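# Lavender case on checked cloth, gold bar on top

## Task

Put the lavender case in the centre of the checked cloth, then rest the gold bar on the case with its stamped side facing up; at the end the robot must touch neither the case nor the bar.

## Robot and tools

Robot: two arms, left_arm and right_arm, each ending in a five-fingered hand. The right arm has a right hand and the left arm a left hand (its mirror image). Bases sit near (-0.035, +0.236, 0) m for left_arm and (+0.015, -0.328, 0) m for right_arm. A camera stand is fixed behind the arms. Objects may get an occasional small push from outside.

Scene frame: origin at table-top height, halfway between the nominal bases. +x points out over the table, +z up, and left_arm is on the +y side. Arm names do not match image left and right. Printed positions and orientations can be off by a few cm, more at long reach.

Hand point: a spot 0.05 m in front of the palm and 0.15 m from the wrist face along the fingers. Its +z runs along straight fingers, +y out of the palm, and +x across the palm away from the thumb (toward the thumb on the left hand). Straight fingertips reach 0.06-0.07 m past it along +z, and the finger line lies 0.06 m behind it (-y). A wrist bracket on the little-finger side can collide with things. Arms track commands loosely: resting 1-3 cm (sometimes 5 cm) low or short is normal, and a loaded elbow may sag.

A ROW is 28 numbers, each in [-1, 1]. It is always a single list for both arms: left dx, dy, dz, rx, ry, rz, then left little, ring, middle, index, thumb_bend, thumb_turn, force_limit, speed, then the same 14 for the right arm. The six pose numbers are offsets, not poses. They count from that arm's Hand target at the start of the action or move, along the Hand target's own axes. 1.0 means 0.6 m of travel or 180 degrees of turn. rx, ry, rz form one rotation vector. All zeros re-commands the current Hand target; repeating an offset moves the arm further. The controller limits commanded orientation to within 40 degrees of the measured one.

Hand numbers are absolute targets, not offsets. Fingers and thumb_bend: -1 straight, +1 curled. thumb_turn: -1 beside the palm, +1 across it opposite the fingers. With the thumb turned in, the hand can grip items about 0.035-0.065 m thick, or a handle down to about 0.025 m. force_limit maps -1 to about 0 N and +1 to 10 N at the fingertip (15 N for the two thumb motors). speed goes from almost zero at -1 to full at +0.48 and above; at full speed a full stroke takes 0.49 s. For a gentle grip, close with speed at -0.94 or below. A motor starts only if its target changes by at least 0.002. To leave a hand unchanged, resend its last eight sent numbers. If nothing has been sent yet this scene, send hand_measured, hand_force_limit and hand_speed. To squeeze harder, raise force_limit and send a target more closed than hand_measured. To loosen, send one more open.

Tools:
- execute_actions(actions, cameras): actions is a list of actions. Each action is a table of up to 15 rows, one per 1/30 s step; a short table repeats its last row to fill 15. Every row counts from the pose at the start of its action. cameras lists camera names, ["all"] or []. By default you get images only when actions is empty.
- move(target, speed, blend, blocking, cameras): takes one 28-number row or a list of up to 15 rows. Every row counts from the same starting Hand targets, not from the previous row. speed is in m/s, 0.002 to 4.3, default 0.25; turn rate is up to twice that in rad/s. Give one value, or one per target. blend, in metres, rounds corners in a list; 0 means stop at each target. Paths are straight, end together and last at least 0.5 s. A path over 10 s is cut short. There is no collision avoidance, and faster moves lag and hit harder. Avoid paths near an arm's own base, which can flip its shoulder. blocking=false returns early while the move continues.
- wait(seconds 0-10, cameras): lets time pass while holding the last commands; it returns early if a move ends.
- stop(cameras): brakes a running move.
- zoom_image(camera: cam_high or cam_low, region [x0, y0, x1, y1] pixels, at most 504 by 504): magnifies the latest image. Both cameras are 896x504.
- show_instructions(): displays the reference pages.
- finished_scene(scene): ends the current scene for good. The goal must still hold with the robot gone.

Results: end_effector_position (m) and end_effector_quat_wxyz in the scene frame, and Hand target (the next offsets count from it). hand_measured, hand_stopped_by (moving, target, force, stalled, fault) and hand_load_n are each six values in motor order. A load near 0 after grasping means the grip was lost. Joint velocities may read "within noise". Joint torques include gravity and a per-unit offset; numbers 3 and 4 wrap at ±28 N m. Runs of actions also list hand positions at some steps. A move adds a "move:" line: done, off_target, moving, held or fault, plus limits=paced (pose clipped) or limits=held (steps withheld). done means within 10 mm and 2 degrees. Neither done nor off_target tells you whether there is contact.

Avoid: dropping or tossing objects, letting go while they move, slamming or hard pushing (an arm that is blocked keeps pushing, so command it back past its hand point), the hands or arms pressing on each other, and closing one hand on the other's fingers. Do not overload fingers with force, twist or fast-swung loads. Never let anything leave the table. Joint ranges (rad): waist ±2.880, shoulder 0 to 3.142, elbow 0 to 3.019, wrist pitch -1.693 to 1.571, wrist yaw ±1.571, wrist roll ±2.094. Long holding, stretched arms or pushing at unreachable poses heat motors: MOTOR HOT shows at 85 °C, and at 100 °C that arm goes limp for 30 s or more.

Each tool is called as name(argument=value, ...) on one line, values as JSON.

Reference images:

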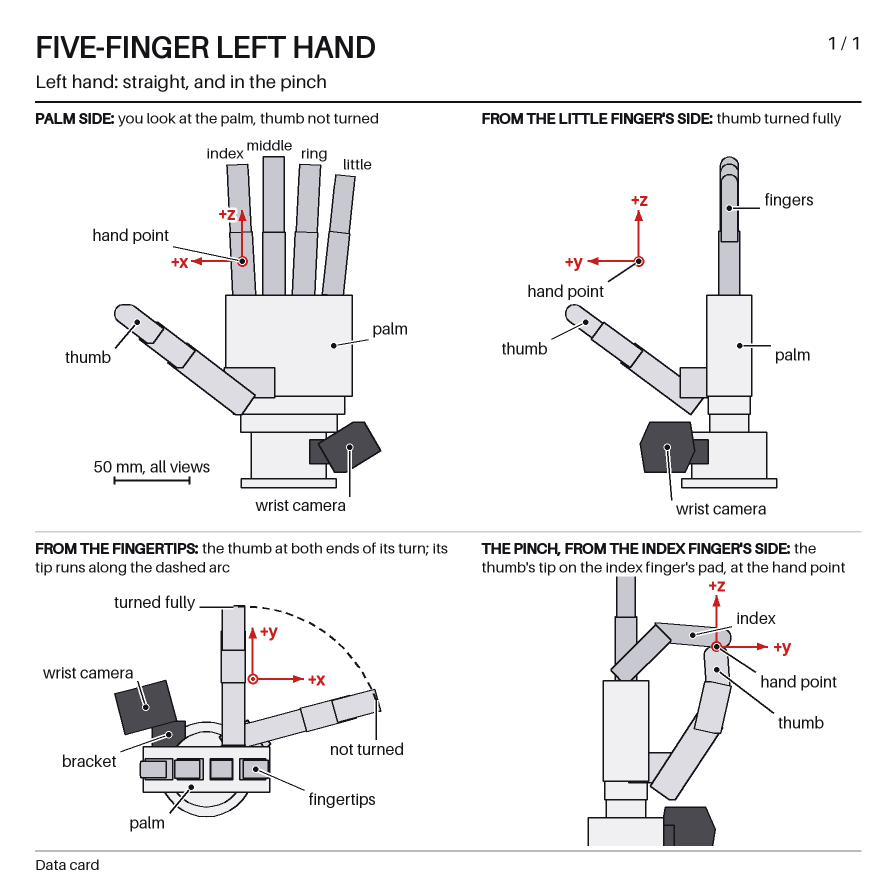

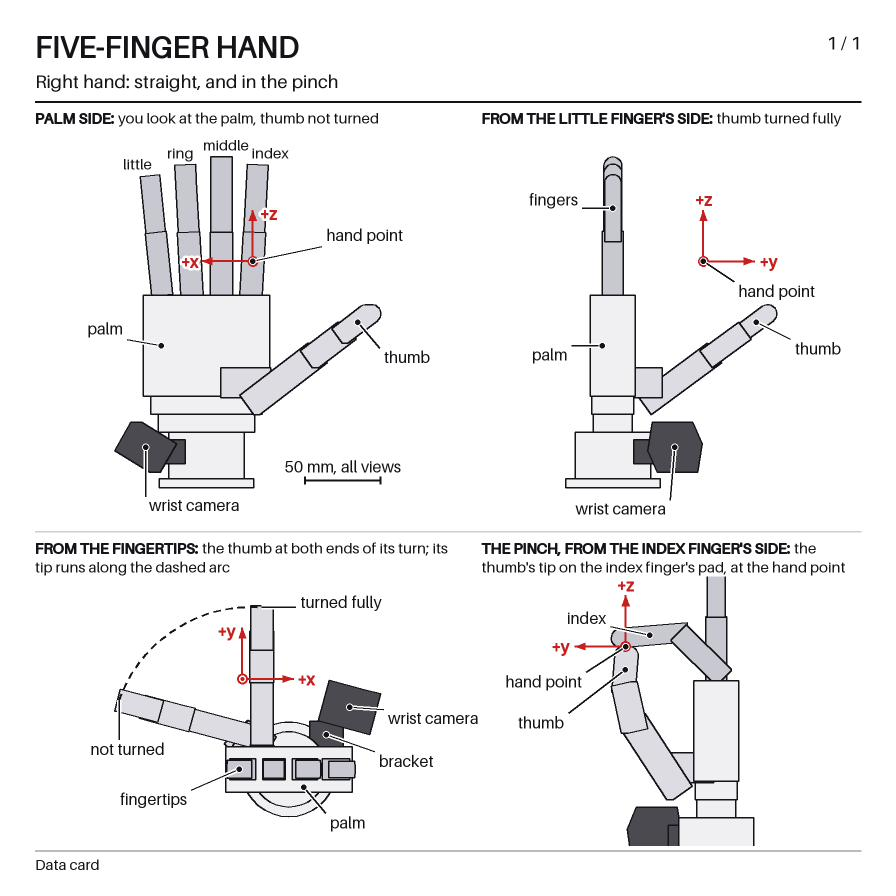

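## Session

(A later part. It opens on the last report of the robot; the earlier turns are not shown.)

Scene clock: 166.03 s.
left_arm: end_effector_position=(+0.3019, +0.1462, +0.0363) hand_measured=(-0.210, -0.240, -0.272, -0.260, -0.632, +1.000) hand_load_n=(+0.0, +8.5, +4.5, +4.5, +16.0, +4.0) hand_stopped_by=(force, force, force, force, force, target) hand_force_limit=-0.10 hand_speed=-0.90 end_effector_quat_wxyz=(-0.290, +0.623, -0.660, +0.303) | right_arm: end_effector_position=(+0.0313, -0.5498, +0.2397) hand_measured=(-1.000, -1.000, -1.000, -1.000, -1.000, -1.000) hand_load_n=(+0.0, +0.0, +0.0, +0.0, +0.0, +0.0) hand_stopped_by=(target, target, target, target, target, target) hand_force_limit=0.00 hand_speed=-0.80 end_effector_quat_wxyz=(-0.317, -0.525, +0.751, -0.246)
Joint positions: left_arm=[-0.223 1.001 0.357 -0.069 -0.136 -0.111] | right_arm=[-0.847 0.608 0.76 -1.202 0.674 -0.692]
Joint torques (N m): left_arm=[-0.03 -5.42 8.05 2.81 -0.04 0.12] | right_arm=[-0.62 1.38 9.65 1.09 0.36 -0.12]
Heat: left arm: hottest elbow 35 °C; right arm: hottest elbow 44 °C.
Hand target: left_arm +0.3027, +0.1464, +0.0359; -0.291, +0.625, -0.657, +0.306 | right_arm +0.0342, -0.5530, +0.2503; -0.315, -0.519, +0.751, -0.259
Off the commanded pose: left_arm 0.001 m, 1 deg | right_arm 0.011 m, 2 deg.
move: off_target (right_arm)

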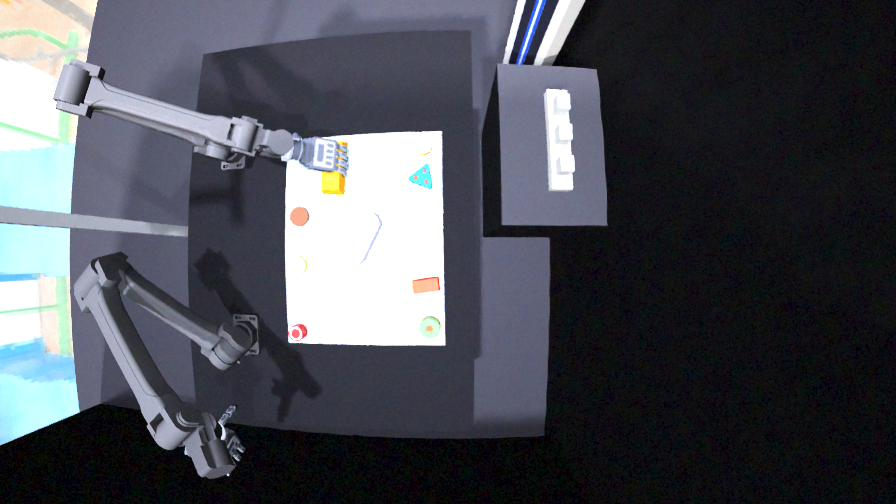

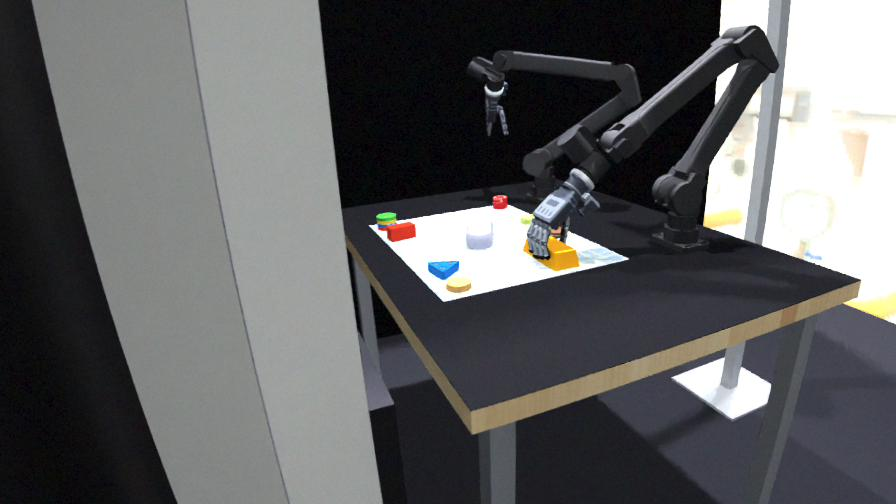

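move(target=[[0,-0.166,-0.1393,0,0,0,0.45,0.45,0.45,0.45,0.5,1,-0.1,-0.9,0,0,0,0,0,0,-1,-1,-1,-1,-1,-1,0,-0.8],[0.3392,-0.257,-0.0022,0,0.0979,0.0822,0.45,0.45,0.45,0.45,0.5,1,-0.1,-0.9,0,0,0,0,0,0,-1,-1,-1,-1,-1,-1,0,-0.8]], speed=[0.12,0.15], blend=[0.03,0], cameras=["all"])

zoom_image(camera="cam_high", region=[310, 190, 410, 290])

zoom_image(camera="cam_low", region=[430, 170, 550, 260])

Scene clock: 188.27 s.
left_arm: end_effector_position=(+0.3609, -0.0386, +0.1111) hand_measured=(-0.210, -0.240, -0.272, -0.260, -0.632, +1.000) hand_load_n=(+0.0, +7.0, +4.5, +4.5, +16.5, +4.0) hand_stopped_by=(force, force, force, force, force, target) hand_force_limit=-0.10 hand_speed=-0.90 end_effector_quat_wxyz=(+0.203, -0.498, +0.783, -0.314) | right_arm: end_effector_position=(+0.0313, -0.5498, +0.2397) hand_measured=(-1.000, -1.000, -1.000, -1.000, -1.000, -1.000) hand_load_n=(+0.0, +0.0, +0.0, +0.0, +0.0, +0.0) hand_stopped_by=(target, target, target, target, target, target) hand_force_limit=0.00 hand_speed=-0.80 end_effector_quat_wxyz=(-0.317, -0.525, +0.751, -0.246)
Joint positions: left_arm=[-0.564 1.318 0.864 -0.355 -0.097 -0.093] | right_arm=[-0.847 0.608 0.76 -1.202 0.674 -0.692]
Joint torques (N m): left_arm=[-1.08 -12.28 15.99 3.17 -0.02 0.29] | right_arm=[-0.32 1.08 9.61 1.59 0.38 -0.08]
Heat: left arm: hottest elbow 35 °C; right arm: hottest elbow 44 °C.
Hand target: left_arm +0.3904, -0.0618, +0.1550; +0.224, -0.481, +0.768, -0.358 | right_arm +0.0342, -0.5530, +0.2503; -0.315, -0.519, +0.751, -0.259
Off the commanded pose: left_arm 0.058 m, 6 deg | right_arm 0.011 m, 2 deg.
move: off_target (left_arm, right_arm)

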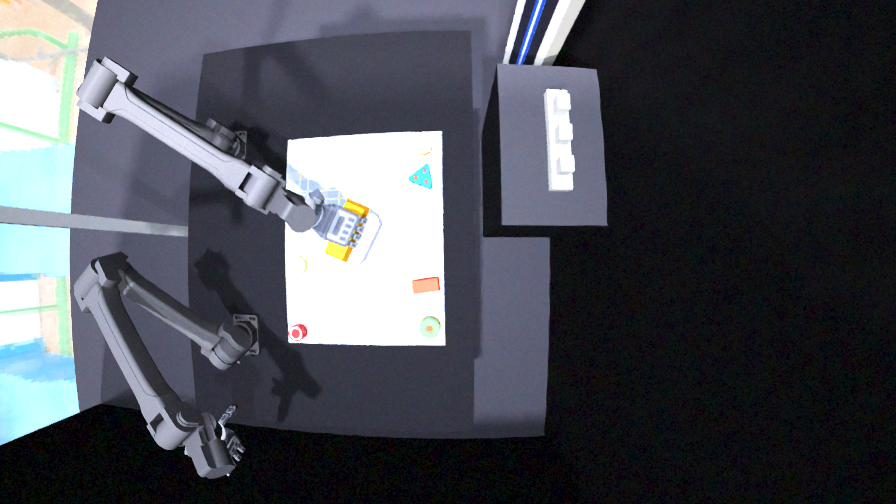

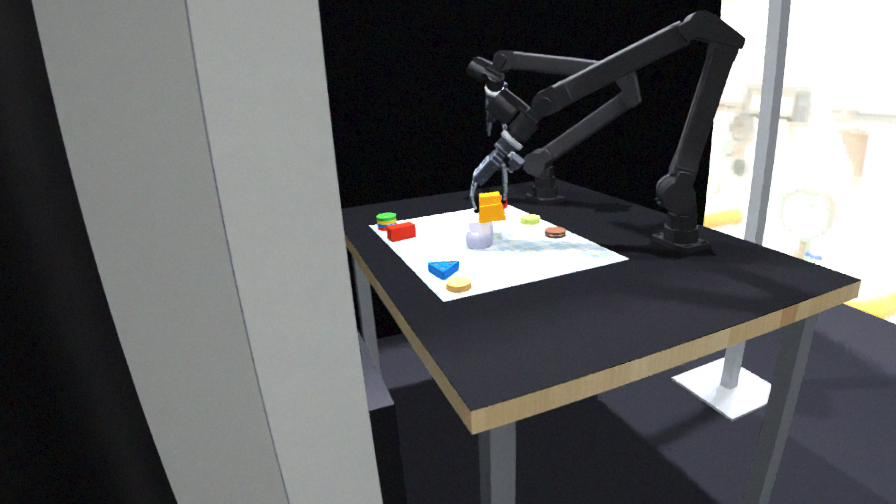

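Scaled by 5.040 from the camera's 896x504 image, which has a finer 1280x720 frame.

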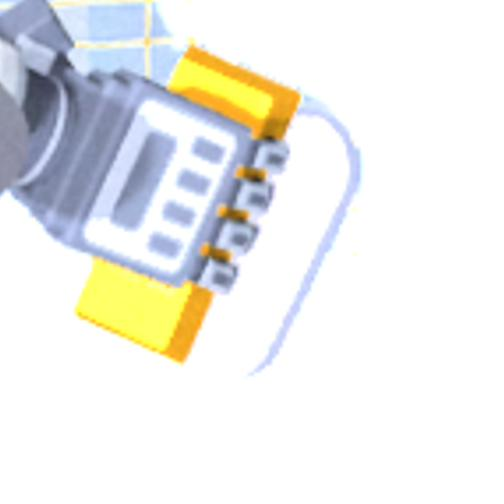

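Scaled by 4.200 from the camera's 896x504 image, which has a finer 1280x720 frame.

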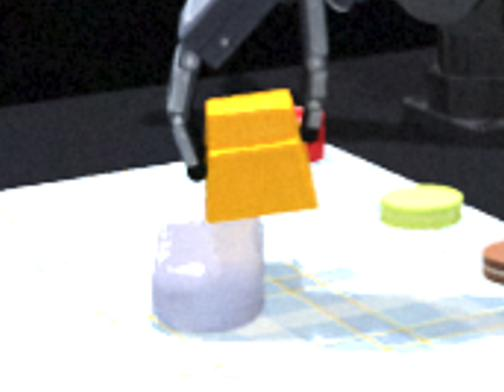

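move(target=[0.0007,0.0668,0.063,0,0,0,0.45,0.45,0.45,0.45,0.5,1,-0.1,-0.9,0,0,0,0,0,0,-1,-1,-1,-1,-1,-1,0,-0.8], speed=0.08, cameras=["all"])

zoom_image(camera="cam_high", region=[310, 190, 410, 290])

zoom_image(camera="cam_low", region=[430, 170, 550, 260])

Scene clock: 201.40 s.
left_arm: end_effector_position=(+0.3882, -0.0560, +0.0897) hand_measured=(-0.210, -0.240, -0.272, -0.260, -0.632, +1.000) hand_load_n=(+0.0, +7.0, +4.5, +5.0, +17.0, +4.0) hand_stopped_by=(force, force, force, force, force, target) hand_force_limit=-0.10 hand_speed=-0.90 end_effector_quat_wxyz=(+0.216, -0.492, +0.771, -0.341) | right_arm: end_effector_position=(+0.0313, -0.5498, +0.2397) hand_measured=(-1.000, -1.000, -1.000, -1.000, -1.000, -1.000) hand_load_n=(+0.0, +0.0, +0.0, +0.0, +0.0, +0.0) hand_stopped_by=(target, target, target, target, target, target) hand_force_limit=0.00 hand_speed=-0.80 end_effector_quat_wxyz=(-0.317, -0.525, +0.751, -0.246)
Joint positions: left_arm=[-0.564 1.41 0.858 -0.193 -0.097 -0.092] | right_arm=[-0.847 0.608 0.76 -1.202 0.674 -0.692]
Joint torques (N m): left_arm=[-0.97 -13.86 9.17 3.45 -0.02 0.28] | right_arm=[-0.85 1.61 9.57 0.95 0.37 -0.15]
Heat: left arm: hottest elbow 37 °C; right arm: hottest elbow 45 °C.
Hand target: left_arm +0.3931, -0.0636, +0.1000; +0.224, -0.481, +0.768, -0.358 | right_arm +0.0342, -0.5530, +0.2503; -0.315, -0.519, +0.751, -0.259
Off the commanded pose: left_arm 0.014 m, 3 deg | right_arm 0.011 m, 2 deg.
move: off_target (left_arm, right_arm)

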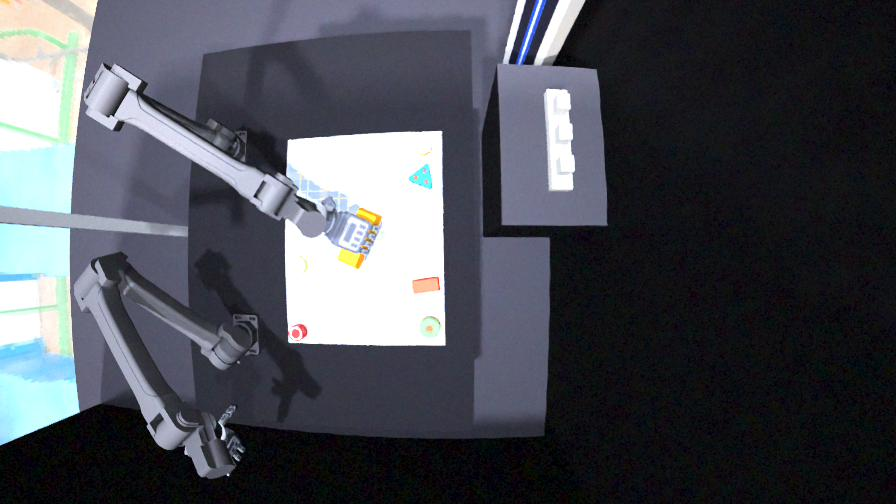

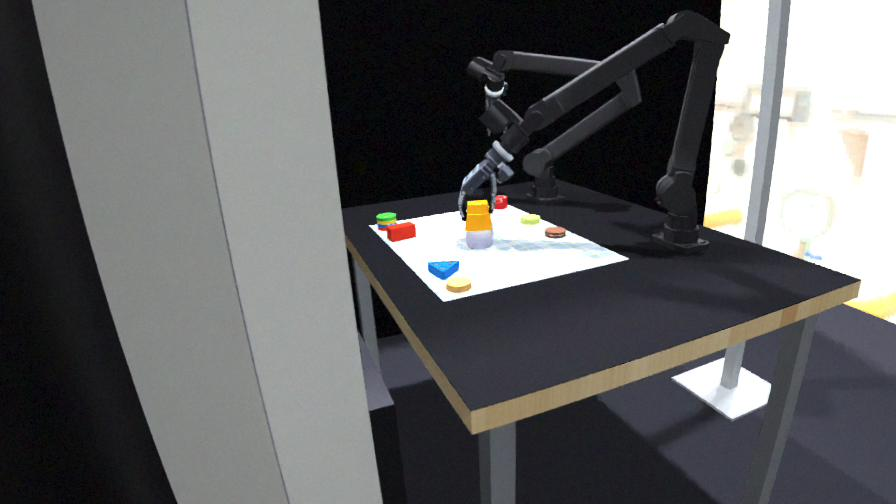

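Scaled by 5.040 from the camera's 896x504 image, which has a finer 1280x720 frame.

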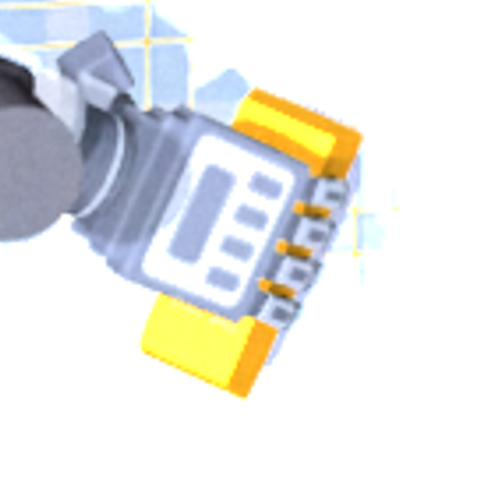

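Scaled by 4.200 from the camera's 896x504 image, which has a finer 1280x720 frame.

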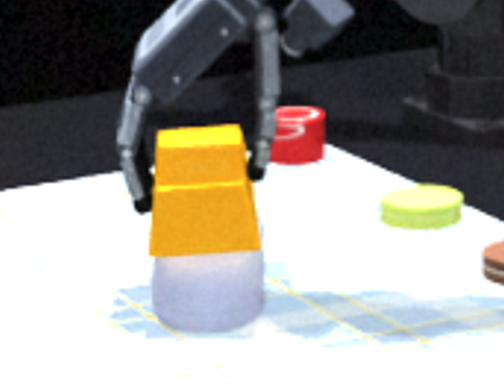

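move(target=[0,0.025,0.0065,0,0,0,0.45,0.45,0.45,0.45,0.5,1,-0.1,-0.9,0,0,0,0,0,0,-1,-1,-1,-1,-1,-1,0,-0.8], speed=0.06, cameras=["all"])

zoom_image(camera="cam_high", region=[310, 190, 410, 290])

zoom_image(camera="cam_low", region=[430, 170, 550, 260])

Scene clock: 218.77 s.
left_arm: end_effector_position=(+0.3846, -0.0537, +0.0808) hand_measured=(-0.210, -0.240, -0.272, -0.260, -0.632, +1.000) hand_load_n=(+0.0, +7.0, +4.0, +4.0, +16.5, +5.0) hand_stopped_by=(force, force, force, force, force, target) hand_force_limit=-0.10 hand_speed=-0.90 end_effector_quat_wxyz=(+0.219, -0.491, +0.769, -0.346) | right_arm: end_effector_position=(+0.0313, -0.5498, +0.2397) hand_measured=(-1.000, -1.000, -1.000, -1.000, -1.000, -1.000) hand_load_n=(-0.5, +0.0, +0.0, +0.0, +0.0, +0.0) hand_stopped_by=(target, target, target, target, target, target) hand_force_limit=0.00 hand_speed=-0.80 end_effector_quat_wxyz=(-0.317, -0.525, +0.751, -0.246)
Joint positions: left_arm=[-0.564 1.41 0.825 -0.147 -0.097 -0.091] | right_arm=[-0.847 0.608 0.76 -1.202 0.674 -0.692]
Joint torques (N m): left_arm=[-1.2 -12.81 8.75 3.4 -0.08 0.26] | right_arm=[0.5 1.67 9.69 1.17 0.31 -0.12]
Heat: left arm: hottest elbow 37 °C; right arm: hottest elbow 45 °C.
Hand target: left_arm +0.3871, -0.0607, +0.0861; +0.224, -0.481, +0.768, -0.358 | right_arm +0.0342, -0.5530, +0.2503; -0.315, -0.519, +0.751, -0.259
Off the commanded pose: left_arm 0.009 m, 2 deg | right_arm 0.011 m, 2 deg.
move: off_target (right_arm)

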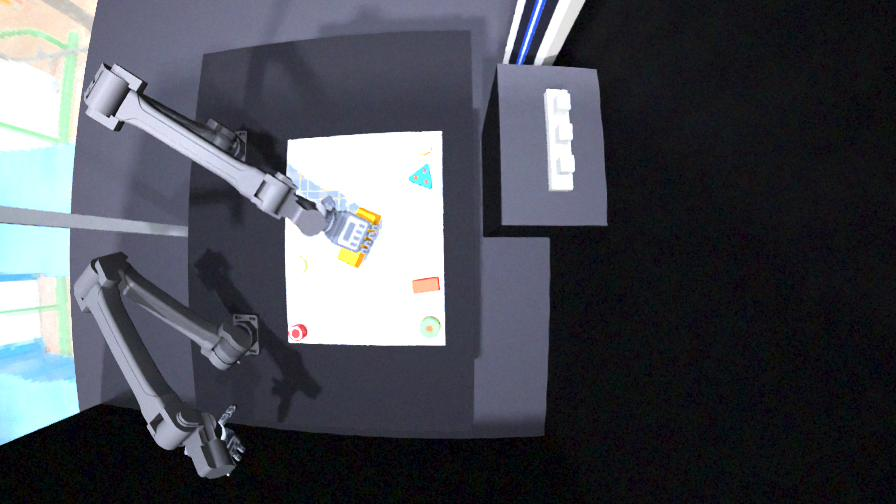

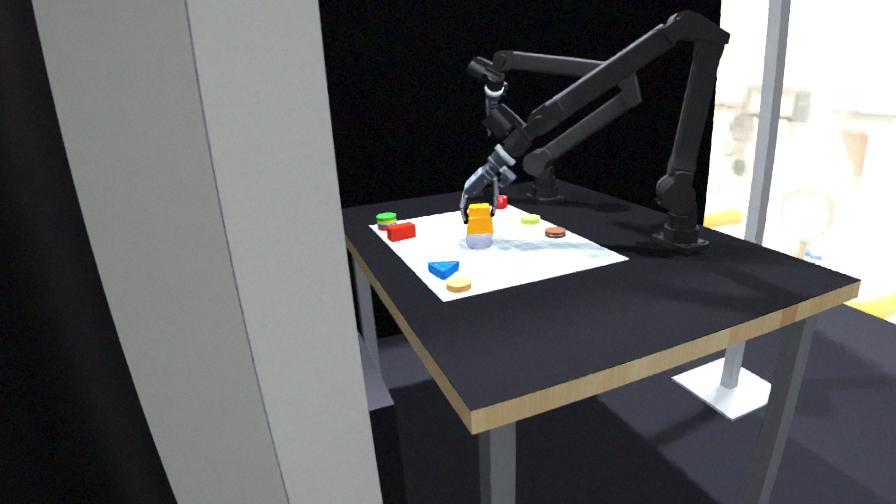

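Scaled by 5.040 from the camera's 896x504 image, which has a finer 1280x720 frame.

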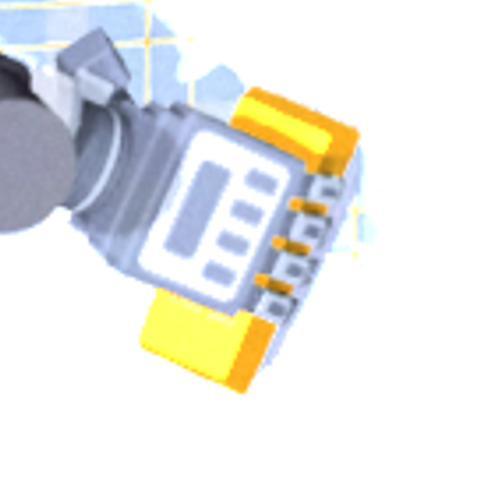

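Scaled by 4.200 from the camera's 896x504 image, which has a finer 1280x720 frame.

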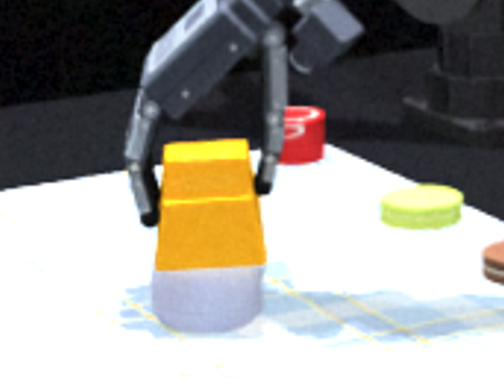

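move(target=[0,0.0127,0.0057,0,0,0,0.45,0.45,0.45,0.45,0.5,1,-0.1,-0.9,0,0,0,0,0,0,-1,-1,-1,-1,-1,-1,0,-0.8], speed=0.05, cameras=["all"])

zoom_image(camera="cam_low", region=[430, 170, 550, 260])

Scene clock: 231.00 s.
left_arm: end_effector_position=(+0.3860, -0.0544, +0.0801) hand_measured=(-0.210, -0.240, -0.272, -0.260, -0.632, +1.000) hand_load_n=(+0.0, +7.0, +3.5, +4.0, +16.5, +5.0) hand_stopped_by=(force, force, force, force, force, target) hand_force_limit=-0.10 hand_speed=-0.90 end_effector_quat_wxyz=(+0.222, -0.488, +0.766, -0.353) | right_arm: end_effector_position=(+0.0313, -0.5498, +0.2397) hand_measured=(-1.000, -1.000, -1.000, -1.000, -1.000, -1.000) hand_load_n=(+0.0, +0.0, +0.0, +0.0, +0.0, +0.0) hand_stopped_by=(target, target, target, target, target, target) hand_force_limit=0.00 hand_speed=-0.80 end_effector_quat_wxyz=(-0.317, -0.525, +0.751, -0.246)
Joint positions: left_arm=[-0.564 1.41 0.813 -0.117 -0.097 -0.09] | right_arm=[-0.847 0.608 0.76 -1.202 0.674 -0.692]
Joint torques (N m): left_arm=[-1.2 -11.93 8.13 3.18 -0.1 0.24] | right_arm=[-0.15 0.97 9.66 1.18 0.45 -0.08]
Heat: left arm: hottest elbow 36 °C; right arm: hottest elbow 45 °C.
Hand target: left_arm +0.3850, -0.0597, +0.0780; +0.224, -0.481, +0.768, -0.358 | right_arm +0.0342, -0.5530, +0.2503; -0.315, -0.519, +0.751, -0.259
Off the commanded pose: left_arm 0.006 m, 1 deg | right_arm 0.011 m, 2 deg.
move: off_target (right_arm)

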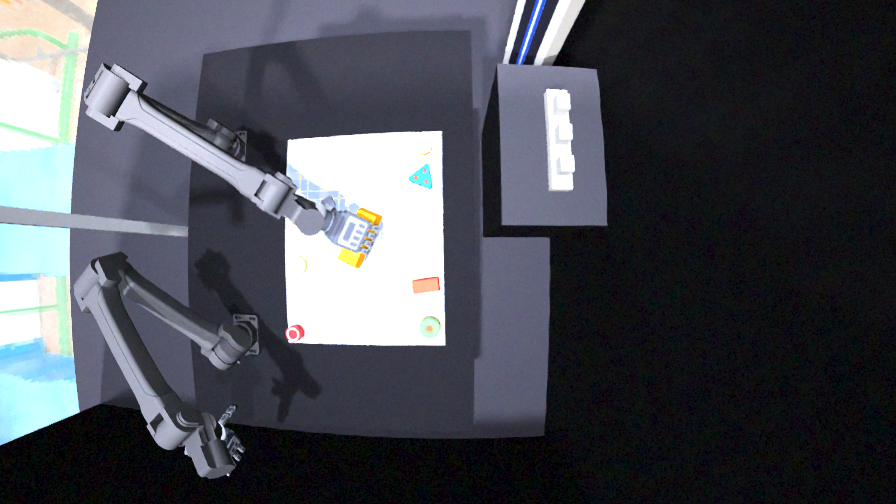

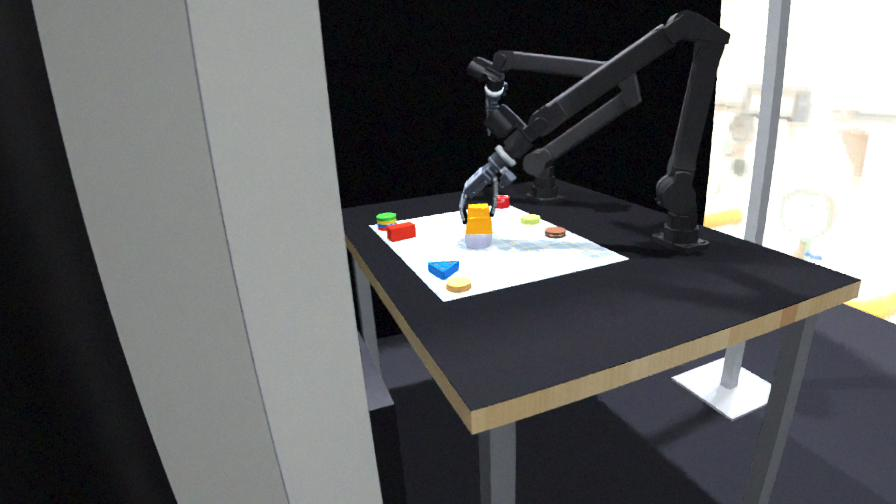

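Scaled by 4.200 from the camera's 896x504 image, which has a finer 1280x720 frame.

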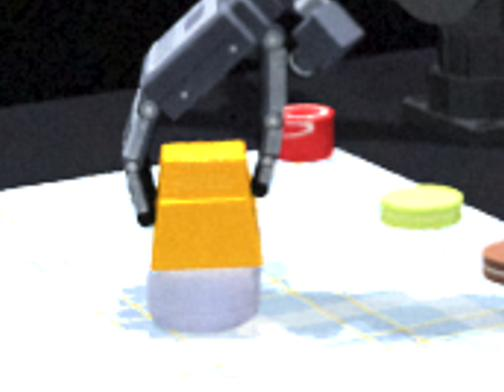

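move(target=[[0,0,0,0,0,0,-0.5,-0.5,-0.5,-0.5,-0.9,1,-0.1,-0.75,0,0,0,0,0,0,-1,-1,-1,-1,-1,-1,0,-0.8],[0,-0.003,-0.003,0,0,0,-1,-1,-1,-1,-1,1,-0.1,-0.4,0,0,0,0,0,0,-1,-1,-1,-1,-1,-1,0,-0.8],[0,-0.1277,-0.1071,0,0,0,-1,-1,-1,-1,-1,1,-0.1,-0.4,0,0,0,0,0,0,-1,-1,-1,-1,-1,-1,0,-0.8],[-0.4516,0.0292,-0.5535,0,0,0,-1,-1,-1,-1,-1,1,-0.1,-0.4,0,0,0,0,0,0,-1,-1,-1,-1,-1,-1,0,-0.8]], speed=[0.1,0.1,0.15,0.3], blend=[0,0,0.03,0], cameras=["all"])

zoom_image(camera="cam_low", region=[430, 170, 550, 260])

zoom_image(camera="cam_high", region=[310, 190, 410, 290])

Scene clock: 248.90 s.
left_arm: end_effector_position=(+0.2549, +0.2930, +0.2554) hand_measured=(-1.000, -1.000, -1.000, -1.000, -1.000, +1.000) hand_load_n=(+0.0, +0.0, +0.0, +0.0, +0.0, +0.0) hand_stopped_by=(target, target, target, target, target, target) hand_force_limit=-0.10 hand_speed=-0.40 end_effector_quat_wxyz=(+0.203, -0.494, +0.766, -0.358) | right_arm: end_effector_position=(+0.0313, -0.5498, +0.2397) hand_measured=(-1.000, -1.000, -1.000, -1.000, -1.000, -1.000) hand_load_n=(+0.0, +0.0, +0.0, +0.0, +0.0, +0.0) hand_stopped_by=(target, target, target, target, target, target) hand_force_limit=0.00 hand_speed=-0.80 end_effector_quat_wxyz=(-0.317, -0.525, +0.751, -0.246)
Joint positions: left_arm=[0.583 0.884 0.951 -1.13 0.713 0.808] | right_arm=[-0.847 0.608 0.76 -1.202 0.674 -0.692]
Joint torques (N m): left_arm=[-0.32 -4.6 14.75 1.35 0.74 0.3] | right_arm=[0.62 2.14 9.69 1.32 0.4 -0.15]
Heat: left arm: hottest elbow 36 °C; right arm: hottest elbow 45 °C.
Hand target: left_arm +0.2646, +0.3003, +0.2778; +0.224, -0.481, +0.768, -0.358 | right_arm +0.0342, -0.5530, +0.2503; -0.315, -0.519, +0.751, -0.259
Off the commanded pose: left_arm 0.025 m, 3 deg | right_arm 0.011 m, 2 deg.
move: off_target (left_arm, right_arm)

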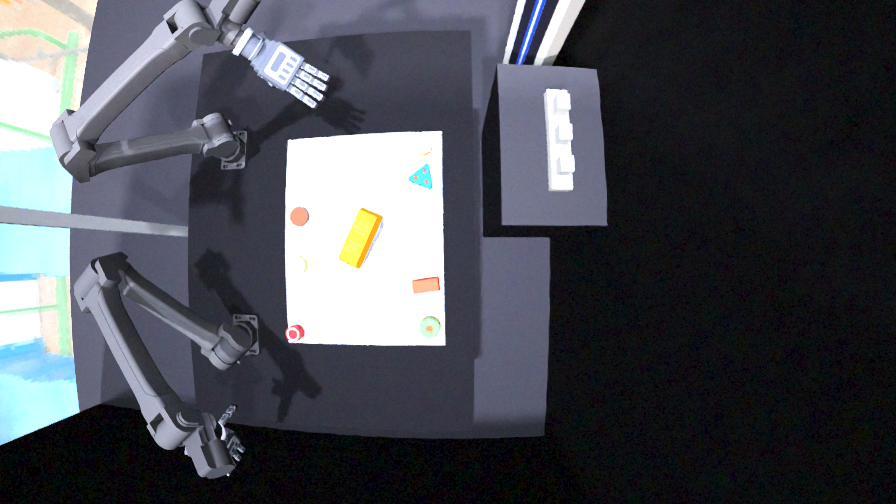

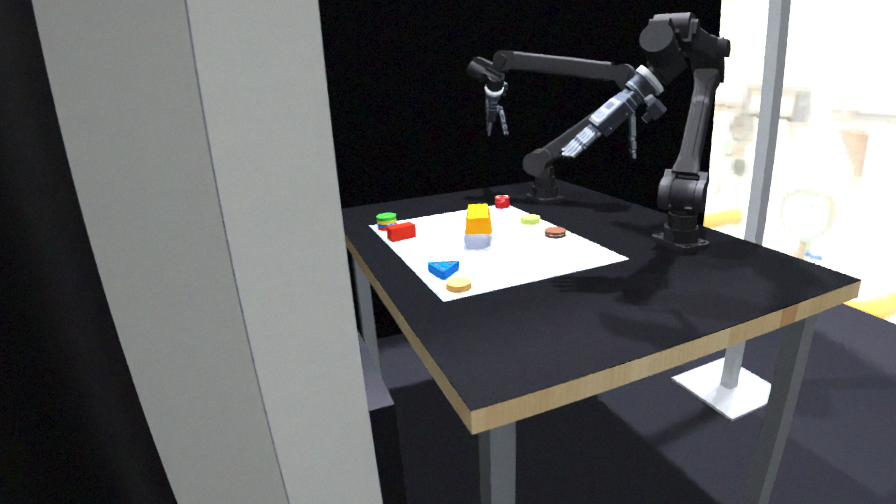

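Scaled by 4.200 from the camera's 896x504 image, which has a finer 1280x720 frame.

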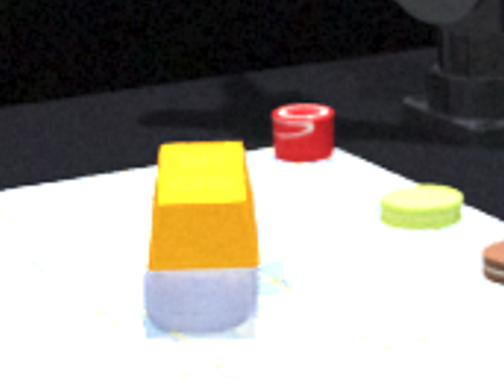

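Scaled by 5.040 from the camera's 896x504 image, which has a finer 1280x720 frame.

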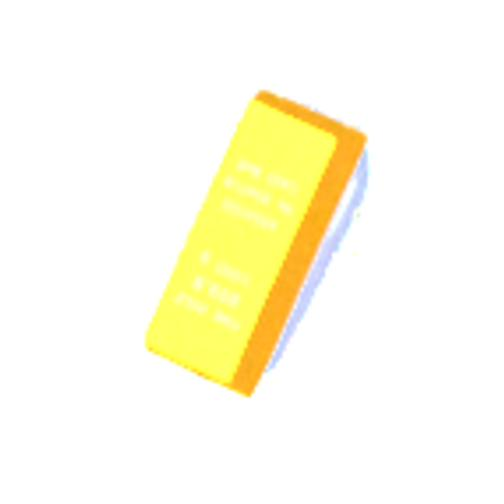

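Stable, centred, stamped face up, and the hands are clear.

finished_scene(scene=3)

The scene is finished: the task was done.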